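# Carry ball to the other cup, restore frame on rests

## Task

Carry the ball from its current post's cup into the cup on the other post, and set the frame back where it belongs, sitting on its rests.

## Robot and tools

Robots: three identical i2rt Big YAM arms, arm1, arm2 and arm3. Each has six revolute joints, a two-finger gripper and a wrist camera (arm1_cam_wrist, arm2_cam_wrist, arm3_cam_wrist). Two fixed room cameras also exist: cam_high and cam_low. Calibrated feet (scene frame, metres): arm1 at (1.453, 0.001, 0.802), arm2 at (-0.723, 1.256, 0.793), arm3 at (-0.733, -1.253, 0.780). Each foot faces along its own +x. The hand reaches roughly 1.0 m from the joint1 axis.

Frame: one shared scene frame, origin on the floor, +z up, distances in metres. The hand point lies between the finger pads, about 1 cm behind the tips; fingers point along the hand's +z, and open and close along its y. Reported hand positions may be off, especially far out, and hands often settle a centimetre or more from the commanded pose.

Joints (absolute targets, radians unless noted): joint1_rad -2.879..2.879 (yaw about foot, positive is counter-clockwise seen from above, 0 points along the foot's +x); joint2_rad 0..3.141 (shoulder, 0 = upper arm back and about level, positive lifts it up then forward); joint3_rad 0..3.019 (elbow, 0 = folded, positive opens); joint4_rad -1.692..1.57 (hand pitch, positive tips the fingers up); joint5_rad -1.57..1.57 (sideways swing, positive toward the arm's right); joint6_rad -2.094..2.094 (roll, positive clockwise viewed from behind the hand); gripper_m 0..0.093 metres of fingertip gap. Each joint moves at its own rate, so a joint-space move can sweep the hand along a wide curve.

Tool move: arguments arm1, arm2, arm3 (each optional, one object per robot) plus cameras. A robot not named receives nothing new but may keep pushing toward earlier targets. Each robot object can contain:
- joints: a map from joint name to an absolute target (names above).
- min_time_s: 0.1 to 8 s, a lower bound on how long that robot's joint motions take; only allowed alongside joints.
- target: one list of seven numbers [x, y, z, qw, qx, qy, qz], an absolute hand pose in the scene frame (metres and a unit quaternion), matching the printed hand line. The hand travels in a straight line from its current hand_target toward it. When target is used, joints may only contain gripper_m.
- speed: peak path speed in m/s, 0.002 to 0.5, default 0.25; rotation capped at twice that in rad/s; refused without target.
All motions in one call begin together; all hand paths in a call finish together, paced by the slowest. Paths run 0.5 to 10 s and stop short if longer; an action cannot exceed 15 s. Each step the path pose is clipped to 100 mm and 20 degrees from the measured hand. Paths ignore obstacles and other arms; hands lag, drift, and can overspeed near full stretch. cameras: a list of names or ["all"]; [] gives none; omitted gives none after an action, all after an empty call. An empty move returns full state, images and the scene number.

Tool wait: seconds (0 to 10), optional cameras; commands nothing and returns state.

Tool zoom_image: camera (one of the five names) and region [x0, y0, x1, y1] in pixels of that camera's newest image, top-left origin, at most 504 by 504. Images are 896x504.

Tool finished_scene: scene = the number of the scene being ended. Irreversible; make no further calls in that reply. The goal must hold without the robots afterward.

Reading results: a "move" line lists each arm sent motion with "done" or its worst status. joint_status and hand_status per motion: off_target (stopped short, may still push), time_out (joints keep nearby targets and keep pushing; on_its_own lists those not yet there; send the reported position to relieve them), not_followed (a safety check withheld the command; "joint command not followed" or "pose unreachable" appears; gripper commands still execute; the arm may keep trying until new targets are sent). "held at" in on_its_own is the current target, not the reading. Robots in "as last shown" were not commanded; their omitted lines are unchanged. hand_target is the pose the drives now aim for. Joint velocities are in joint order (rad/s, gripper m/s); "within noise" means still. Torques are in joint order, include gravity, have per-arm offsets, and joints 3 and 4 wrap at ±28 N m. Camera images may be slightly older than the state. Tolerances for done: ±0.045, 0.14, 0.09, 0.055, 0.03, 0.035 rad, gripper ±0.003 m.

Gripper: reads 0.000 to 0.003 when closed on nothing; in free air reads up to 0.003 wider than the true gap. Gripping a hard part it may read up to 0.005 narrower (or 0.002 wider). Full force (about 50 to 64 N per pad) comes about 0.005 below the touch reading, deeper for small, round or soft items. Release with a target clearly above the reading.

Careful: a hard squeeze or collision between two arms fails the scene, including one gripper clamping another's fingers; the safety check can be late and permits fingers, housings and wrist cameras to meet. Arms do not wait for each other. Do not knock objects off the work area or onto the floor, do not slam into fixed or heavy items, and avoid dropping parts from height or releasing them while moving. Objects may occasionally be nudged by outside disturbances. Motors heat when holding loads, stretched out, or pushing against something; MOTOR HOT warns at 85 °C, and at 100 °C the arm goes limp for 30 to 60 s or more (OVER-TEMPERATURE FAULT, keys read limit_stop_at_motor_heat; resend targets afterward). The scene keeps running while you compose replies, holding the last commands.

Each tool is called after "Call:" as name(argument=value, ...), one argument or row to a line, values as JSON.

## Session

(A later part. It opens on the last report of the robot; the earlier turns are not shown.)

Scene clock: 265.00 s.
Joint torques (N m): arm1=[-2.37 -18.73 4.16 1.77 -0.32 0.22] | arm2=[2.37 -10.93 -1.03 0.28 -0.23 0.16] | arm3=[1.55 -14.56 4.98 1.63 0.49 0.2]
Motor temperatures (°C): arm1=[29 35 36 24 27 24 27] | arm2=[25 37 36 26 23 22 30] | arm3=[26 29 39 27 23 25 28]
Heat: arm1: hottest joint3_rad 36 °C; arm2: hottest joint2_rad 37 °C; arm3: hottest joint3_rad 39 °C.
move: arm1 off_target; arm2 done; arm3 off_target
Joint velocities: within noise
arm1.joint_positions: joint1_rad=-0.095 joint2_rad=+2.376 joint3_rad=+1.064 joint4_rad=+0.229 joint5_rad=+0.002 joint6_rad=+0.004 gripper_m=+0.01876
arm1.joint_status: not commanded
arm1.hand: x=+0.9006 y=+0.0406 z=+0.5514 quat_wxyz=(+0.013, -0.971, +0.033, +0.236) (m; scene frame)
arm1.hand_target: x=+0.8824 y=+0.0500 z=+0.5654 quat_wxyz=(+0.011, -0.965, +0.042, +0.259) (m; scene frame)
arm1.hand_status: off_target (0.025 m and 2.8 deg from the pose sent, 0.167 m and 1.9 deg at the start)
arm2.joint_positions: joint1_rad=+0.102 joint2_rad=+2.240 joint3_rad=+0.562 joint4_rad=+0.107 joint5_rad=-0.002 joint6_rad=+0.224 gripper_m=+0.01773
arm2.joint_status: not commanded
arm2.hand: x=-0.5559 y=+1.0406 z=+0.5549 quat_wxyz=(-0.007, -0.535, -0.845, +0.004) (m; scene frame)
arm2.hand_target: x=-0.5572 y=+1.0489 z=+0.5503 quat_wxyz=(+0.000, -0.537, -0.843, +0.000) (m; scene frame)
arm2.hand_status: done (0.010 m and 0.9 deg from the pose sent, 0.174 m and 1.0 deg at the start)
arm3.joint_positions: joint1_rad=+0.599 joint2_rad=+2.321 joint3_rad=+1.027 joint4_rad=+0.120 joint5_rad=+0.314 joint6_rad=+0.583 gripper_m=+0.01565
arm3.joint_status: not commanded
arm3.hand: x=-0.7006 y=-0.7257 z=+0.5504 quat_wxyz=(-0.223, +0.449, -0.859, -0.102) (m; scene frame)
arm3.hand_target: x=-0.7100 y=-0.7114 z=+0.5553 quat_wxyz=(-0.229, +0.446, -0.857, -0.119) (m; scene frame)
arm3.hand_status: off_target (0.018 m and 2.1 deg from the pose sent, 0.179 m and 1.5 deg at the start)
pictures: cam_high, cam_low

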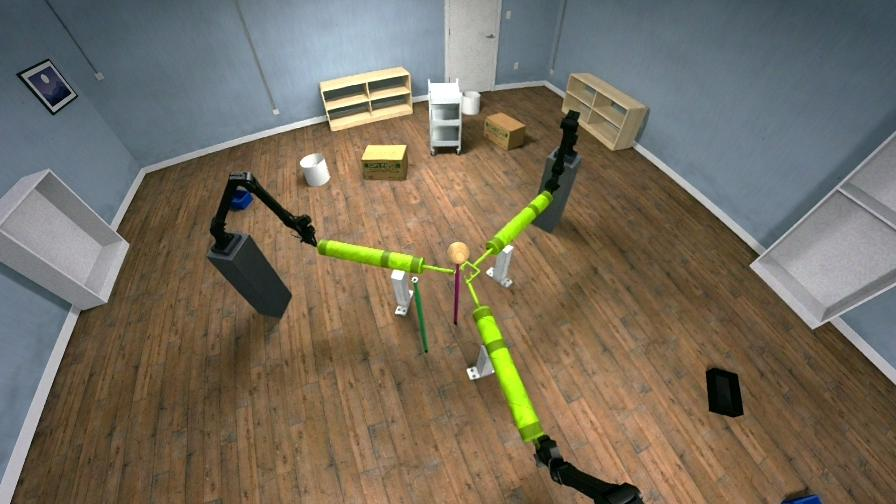

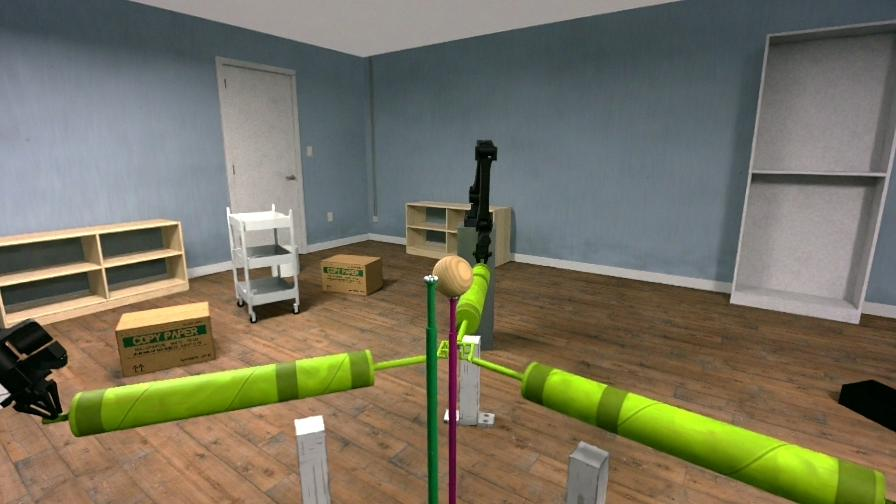

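Call:
move(
  arm1={"target":[0.877,0.053,0.492,-0.0113,0.965,-0.0421,-0.2586],"speed":0.08},
  arm2={"target":[-0.560,1.053,0.475,0,0.5373,0.8434,0],"speed":0.08},
  arm3={"target":[-0.715,-0.706,0.485,0.2296,-0.446,0.8568,0.1195],"speed":0.08},
)

Scene clock: 271.70 s.
Joint torques (N m): arm1=[-2.37 -19.19 3.34 1.89 -0.3 0.2] | arm2=[2.26 -11.63 -2.25 0.29 -0.23 0.14] | arm3=[1.38 -15.21 4.18 1.77 0.51 0.18]
Motor temperatures (°C): arm1=[29 34 35 24 27 24 27] | arm2=[25 36 35 26 23 22 30] | arm3=[26 29 38 27 23 25 28]
Heat: arm1: hottest joint3_rad 35 °C; arm2: hottest joint2_rad 36 °C; arm3: hottest joint3_rad 38 °C.
move: arm1 off_target; arm2 done; arm3 off_target
Joint velocities: within noise
arm1.joint_positions: joint1_rad=-0.099 joint2_rad=+2.569 joint3_rad=+1.179 joint4_rad=+0.308 joint5_rad=+0.000 joint6_rad=+0.002 gripper_m=+0.01876
arm1.joint_status: not commanded
arm1.hand: x=+0.8952 y=+0.0437 z=+0.4798 quat_wxyz=(+0.013, -0.971, +0.034, +0.237) (m; scene frame)
arm1.hand_target: x=+0.8774 y=+0.0531 z=+0.4924 quat_wxyz=(+0.012, -0.965, +0.042, +0.259) (m; scene frame)
arm1.hand_status: off_target (0.024 m and 2.7 deg from the pose sent, 0.065 m and 2.8 deg at the start)
arm2.joint_positions: joint1_rad=+0.105 joint2_rad=+2.513 joint3_rad=+0.666 joint4_rad=+0.273 joint5_rad=-0.002 joint6_rad=+0.228 gripper_m=+0.01773
arm2.joint_status: not commanded
arm2.hand: x=-0.5583 y=+1.0444 z=+0.4800 quat_wxyz=(-0.006, -0.536, -0.844, +0.004) (m; scene frame)
arm2.hand_target: x=-0.5602 y=+1.0529 z=+0.4753 quat_wxyz=(+0.000, -0.537, -0.843, +0.000) (m; scene frame)
arm2.hand_status: done (0.010 m and 0.8 deg from the pose sent, 0.081 m and 0.9 deg at the start)
arm3.joint_positions: joint1_rad=+0.610 joint2_rad=+2.509 joint3_rad=+1.129 joint4_rad=+0.199 joint5_rad=+0.317 joint6_rad=+0.593 gripper_m=+0.01565
arm3.joint_status: not commanded
arm3.hand: x=-0.7062 y=-0.7211 z=+0.4810 quat_wxyz=(-0.222, +0.450, -0.859, -0.101) (m; scene frame)
arm3.hand_target: x=-0.7152 y=-0.7063 z=+0.4854 quat_wxyz=(-0.229, +0.446, -0.857, -0.120) (m; scene frame)
arm3.hand_status: off_target (0.018 m and 2.3 deg from the pose sent, 0.070 m and 2.1 deg at the start)
pictures: none

Call:
move(
  arm1={"target":[0.877,0.053,0.461,-0.0113,0.965,-0.0421,-0.2586],"speed":0.04},
  arm2={"target":[-0.559,1.053,0.446,0,0.5373,0.8434,0],"speed":0.04},
  arm3={"target":[-0.715,-0.705,0.450,0.2296,-0.446,0.8568,0.1195],"speed":0.04},
  cameras=["arm1_cam_wrist","arm2_cam_wrist","arm3_cam_wrist","cam_high","cam_low"],
)

Scene clock: 276.47 s.
Joint torques (N m): arm1=[-2.32 -18.73 3.48 1.99 -0.29 0.21] | arm2=[2.2 -11.22 -2.07 0.42 -0.22 0.13] | arm3=[1.2 -14.8 4.31 1.89 0.41 0.16]
Motor temperatures (°C): arm1=[29 35 34 24 27 24 27] | arm2=[25 36 34 26 23 22 30] | arm3=[26 29 37 27 23 25 28]
Heat: arm1: hottest joint2_rad 35 °C; arm2: hottest joint2_rad 36 °C; arm3: hottest joint3_rad 37 °C.
move: arm1 off_target; arm2 off_target; arm3 off_target
Joint velocities: within noise
arm1.joint_positions: joint1_rad=-0.100 joint2_rad=+2.640 joint3_rad=+1.227 joint4_rad=+0.335 joint5_rad=+0.000 joint6_rad=+0.002 gripper_m=+0.01876
arm1.joint_status: not commanded
arm1.hand: x=+0.8945 y=+0.0442 z=+0.4527 quat_wxyz=(+0.013, -0.971, +0.034, +0.238) (m; scene frame)
arm1.hand_target: x=+0.8775 y=+0.0532 z=+0.4614 quat_wxyz=(+0.012, -0.965, +0.042, +0.259) (m; scene frame)
arm1.hand_status: off_target (0.021 m and 2.6 deg from the pose sent, 0.028 m and 2.7 deg at the start)
arm2.joint_positions: joint1_rad=+0.109 joint2_rad=+2.599 joint3_rad=+0.716 joint4_rad=+0.307 joint5_rad=-0.002 joint6_rad=+0.233 gripper_m=+0.01773
arm2.joint_status: not commanded
arm2.hand: x=-0.5576 y=+1.0452 z=+0.4536 quat_wxyz=(-0.005, -0.536, -0.844, +0.003) (m; scene frame)
arm2.hand_target: x=-0.5592 y=+1.0530 z=+0.4463 quat_wxyz=(+0.000, -0.537, -0.843, +0.000) (m; scene frame)
arm2.hand_status: off_target (0.011 m and 0.7 deg from the pose sent, 0.035 m and 0.8 deg at the start)
arm3.joint_positions: joint1_rad=+0.612 joint2_rad=+2.592 joint3_rad=+1.181 joint4_rad=+0.231 joint5_rad=+0.320 joint6_rad=+0.594 gripper_m=+0.01565
arm3.joint_status: not commanded
arm3.hand: x=-0.7070 y=-0.7201 z=+0.4497 quat_wxyz=(-0.223, +0.450, -0.859, -0.101) (m; scene frame)
arm3.hand_target: x=-0.7151 y=-0.7054 z=+0.4505 quat_wxyz=(-0.229, +0.446, -0.857, -0.119) (m; scene frame)
arm3.hand_status: off_target (0.017 m and 2.3 deg from the pose sent, 0.036 m and 2.3 deg at the start)
pictures: arm1_cam_wrist, arm2_cam_wrist, arm3_cam_wrist, cam_high, cam_low
camera_calibration:
arm1_cam_wrist: T_world_to_cam=[[0.0761925, 0.996606, 0.0311632, -0.128254], [0.985296, -0.0800478, 0.150945, -0.944997], [0.152927, 0.0192041, -0.988051, 0.436086], [0, 0, 0, 1]] pos_world=[0.874184, 0.0437993, 0.577514]
arm2_cam_wrist: T_world_to_cam=[[-0.906576, -0.42202, 0.00436788, -0.0679654], [-0.34497, 0.746941, 0.568397, -1.22437], [-0.243138, 0.513788, -0.822743, -0.17383], [0, 0, 0, 1]] pos_world=[-0.52625, 0.975158, 0.553206]
arm3_cam_wrist: T_world_to_cam=[[0.822535, -0.56806, 0.0272514, 0.160077], [-0.565822, -0.812587, 0.139814, -1.04596], [-0.0572787, -0.130422, -0.989803, 0.43847], [0, 0, 0, 1]] pos_world=[-0.698381, -0.701813, 0.575877]

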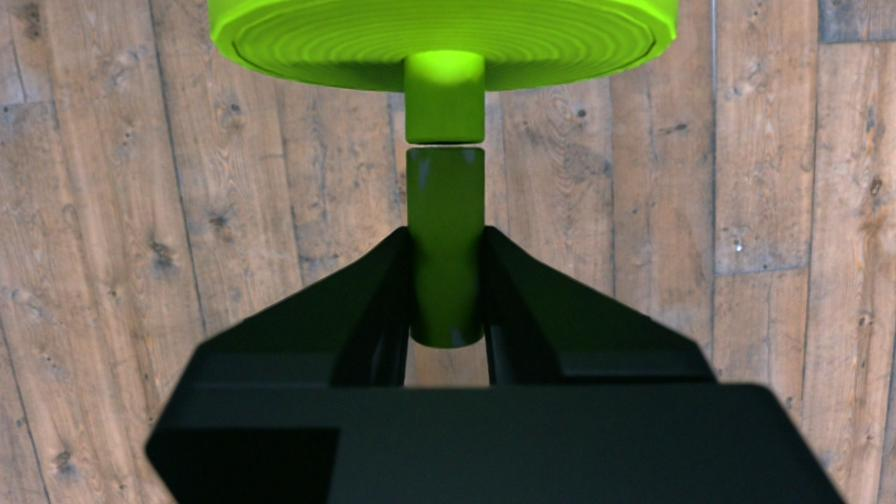

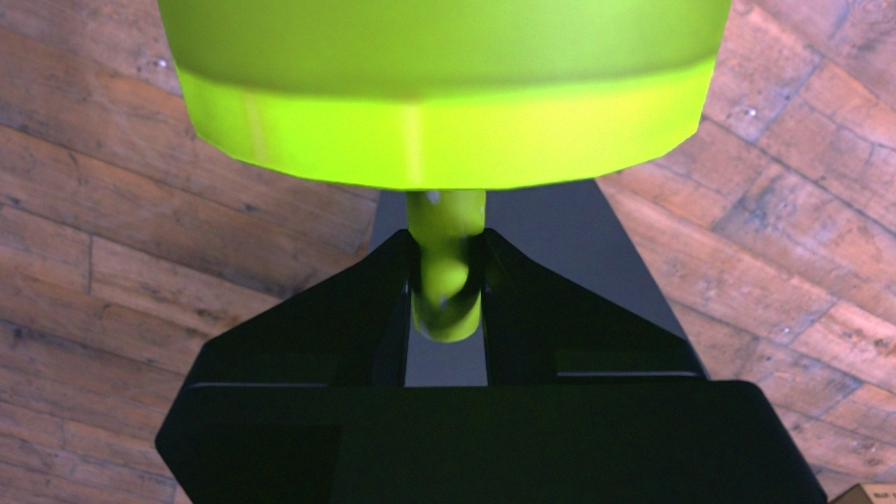

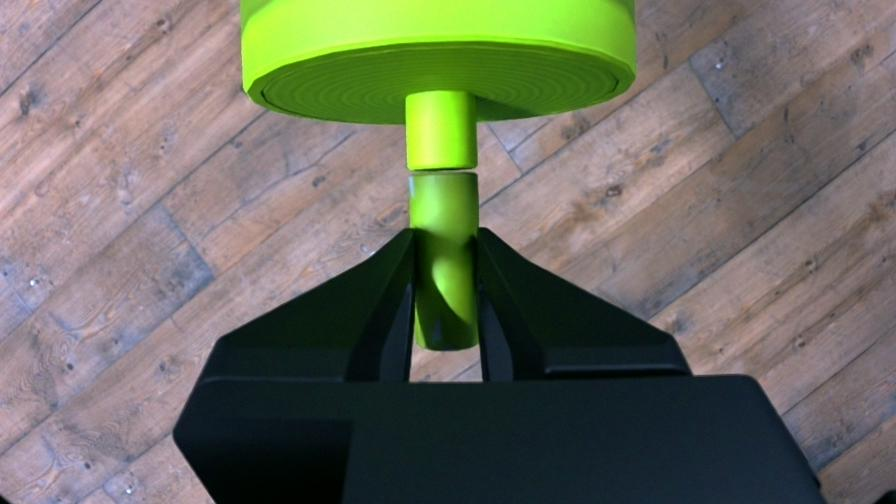

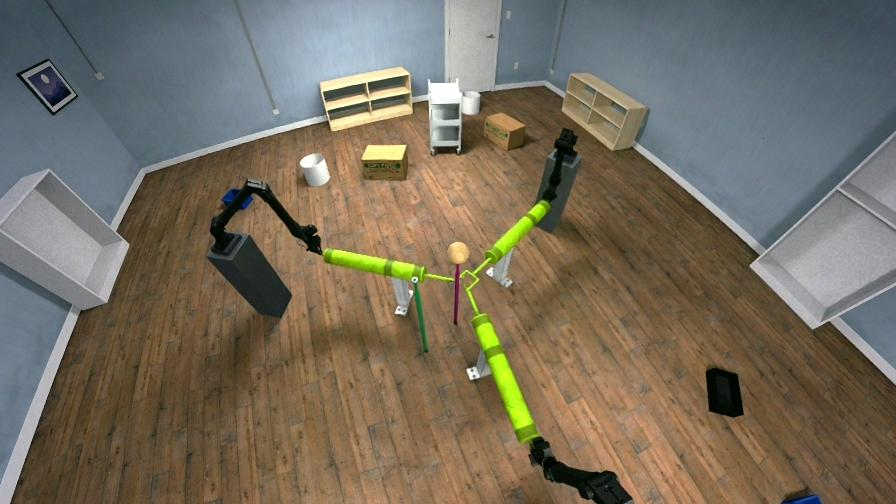

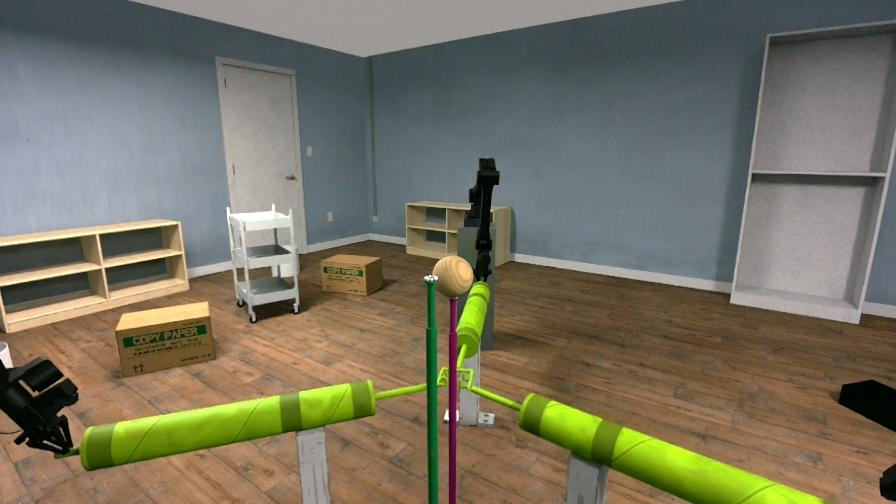

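Release and rise; each hand rises straight from where it is.

Call:
move(
  arm1={"joints":{"gripper_m":0.06}},
  arm2={"joints":{"gripper_m":0.06}},
  arm3={"joints":{"gripper_m":0.06}},
)

Call:
move(
  arm1={"target":[0.890,0.051,0.58,-0.0113,0.965,-0.0421,-0.2586],"speed":0.15},
  arm2={"target":[-0.564,1.060,0.58,0,0.5373,0.8434,0],"speed":0.15},
  arm3={"target":[-0.717,-0.715,0.58,0.2296,-0.446,0.8568,0.1195],"speed":0.15},
  cameras=["cam_high","cam_low"],
)

Scene clock: 281.93 s.
Joint torques (N m): arm1=[-2.08 -18.73 3.33 1.91 -0.13 0.2] | arm2=[2.02 -11.34 -2.07 0.43 -0.18 0.13] | arm3=[0.97 -14.86 3.92 1.7 0.4 0.14]
Motor temperatures (°C): arm1=[29 36 34 24 27 24 27] | arm2=[25 36 34 26 23 22 30] | arm3=[26 29 36 27 23 25 28]
Heat: arm1: hottest joint2_rad 36 °C; arm2: hottest joint2_rad 36 °C; arm3: hottest joint3_rad 36 °C.
move: arm1 done; arm2 done; arm3 done
Joint velocities: within noise
arm1.joint_positions: joint1_rad=-0.102 joint2_rad=+2.640 joint3_rad=+1.229 joint4_rad=+0.337 joint5_rad=-0.004 joint6_rad=+0.002 gripper_m=+0.05984
arm1.joint_status: all done
arm1.hand: x=+0.8930 y=+0.0450 z=+0.4532 quat_wxyz=(+0.011, -0.970, +0.035, +0.240) (m; scene frame)
arm1.hand_target: x=+0.8775 y=+0.0532 z=+0.4614 quat_wxyz=(+0.011, -0.965, +0.042, +0.259) (m; scene frame)
arm1.hand_status: not commanded
arm2.joint_positions: joint1_rad=+0.111 joint2_rad=+2.599 joint3_rad=+0.716 joint4_rad=+0.307 joint5_rad=-0.003 joint6_rad=+0.234 gripper_m=+0.05986
arm2.joint_status: all done
arm2.hand: x=-0.5574 y=+1.0459 z=+0.4534 quat_wxyz=(-0.005, -0.536, -0.844, +0.003) (m; scene frame)
arm2.hand_target: x=-0.5593 y=+1.0530 z=+0.4463 quat_wxyz=(+0.000, -0.537, -0.843, +0.000) (m; scene frame)
arm2.hand_status: not commanded
arm3.joint_positions: joint1_rad=+0.618 joint2_rad=+2.592 joint3_rad=+1.187 joint4_rad=+0.237 joint5_rad=+0.320 joint6_rad=+0.597 gripper_m=+0.05987
arm3.joint_status: all done
arm3.hand: x=-0.7104 y=-0.7149 z=+0.4512 quat_wxyz=(-0.225, +0.450, -0.858, -0.107) (m; scene frame)
arm3.hand_target: x=-0.7152 y=-0.7054 z=+0.4505 quat_wxyz=(-0.229, +0.446, -0.857, -0.120) (m; scene frame)
arm3.hand_status: not commanded
pictures: none

Scene clock: 283.70 s.
Joint torques (N m): arm1=[-2.08 -18.84 2.92 1.09 -0.13 0.21] | arm2=[2.08 -12.86 -1.48 -0.28 -0.18 0.12] | arm3=[0.85 -16.09 3.75 0.76 0.45 0.13]
Motor temperatures (°C): arm1=[29 36 34 24 27 24 27] | arm2=[25 36 33 26 23 22 30] | arm3=[26 29 36 27 23 25 27]
Heat: arm1: hottest joint2_rad 36 °C; arm2: hottest joint2_rad 36 °C; arm3: hottest joint3_rad 36 °C.
move: arm1 off_target; arm2 done; arm3 off_target
Joint velocities: within noise
arm1.joint_positions: joint1_rad=-0.102 joint2_rad=+2.334 joint3_rad=+1.046 joint4_rad=+0.242 joint5_rad=-0.005 joint6_rad=+0.002 gripper_m=+0.05991
arm1.joint_status: not commanded
arm1.hand: x=+0.8932 y=+0.0438 z=+0.5715 quat_wxyz=(+0.012, -0.967, +0.035, +0.254) (m; scene frame)
arm1.hand_target: x=+0.8900 y=+0.0511 z=+0.5799 quat_wxyz=(+0.011, -0.965, +0.042, +0.259) (m; scene frame)
arm1.hand_status: off_target (0.012 m and 1.0 deg from the pose sent, 0.127 m and 2.3 deg at the start)
arm2.joint_positions: joint1_rad=+0.111 joint2_rad=+2.162 joint3_rad=+0.503 joint4_rad=+0.078 joint5_rad=-0.003 joint6_rad=+0.234 gripper_m=+0.05993
arm2.joint_status: not commanded
arm2.hand: x=-0.5640 y=+1.0552 z=+0.5756 quat_wxyz=(-0.002, -0.536, -0.844, +0.002) (m; scene frame)
arm2.hand_target: x=-0.5641 y=+1.0600 z=+0.5798 quat_wxyz=(+0.000, -0.537, -0.843, +0.000) (m; scene frame)
arm2.hand_status: done (0.007 m and 0.4 deg from the pose sent, 0.127 m and 0.6 deg at the start)
arm3.joint_positions: joint1_rad=+0.622 joint2_rad=+2.275 joint3_rad=+1.016 joint4_rad=+0.103 joint5_rad=+0.322 joint6_rad=+0.603 gripper_m=+0.05994
arm3.joint_status: not commanded
arm3.hand: x=-0.7121 y=-0.7195 z=+0.5703 quat_wxyz=(-0.228, +0.448, -0.857, -0.113) (m; scene frame)
arm3.hand_target: x=-0.7171 y=-0.7150 z=+0.5798 quat_wxyz=(-0.229, +0.446, -0.857, -0.120) (m; scene frame)
arm3.hand_status: off_target (0.012 m and 0.8 deg from the pose sent, 0.129 m and 1.5 deg at the start)
pictures: cam_high, cam_low

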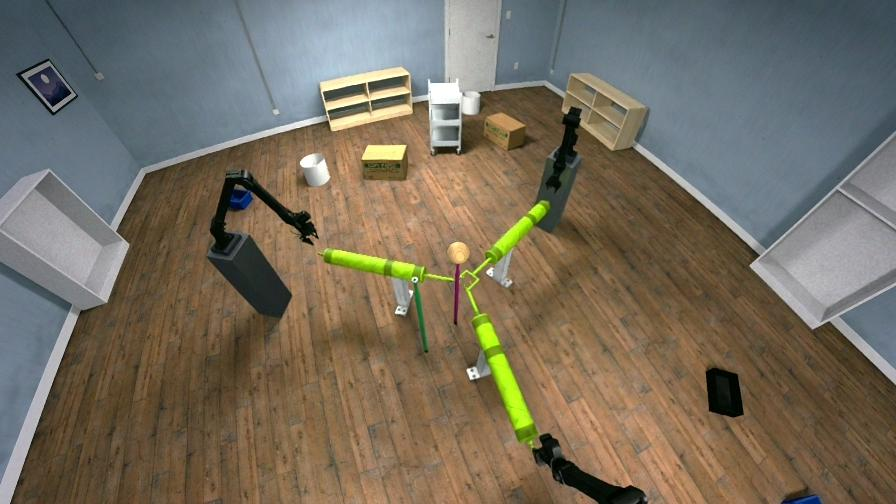

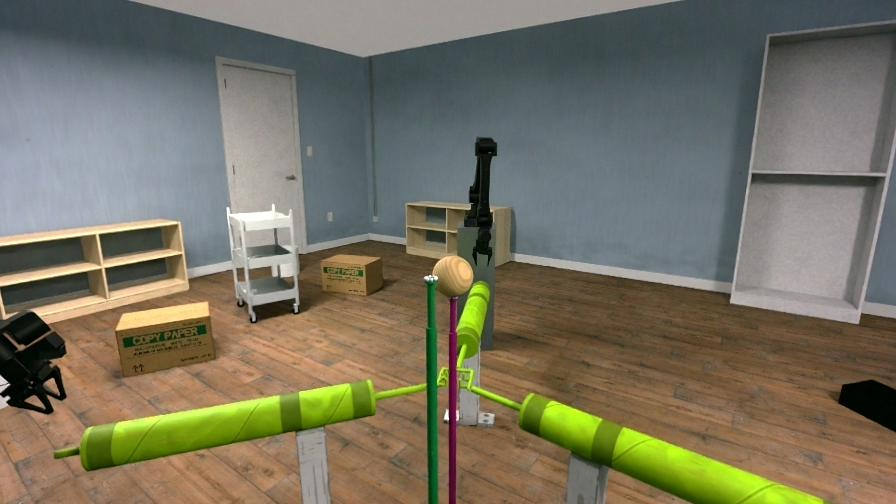

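Call:
finished_scene(
  scene=2,
)

The scene is finished: the task was done.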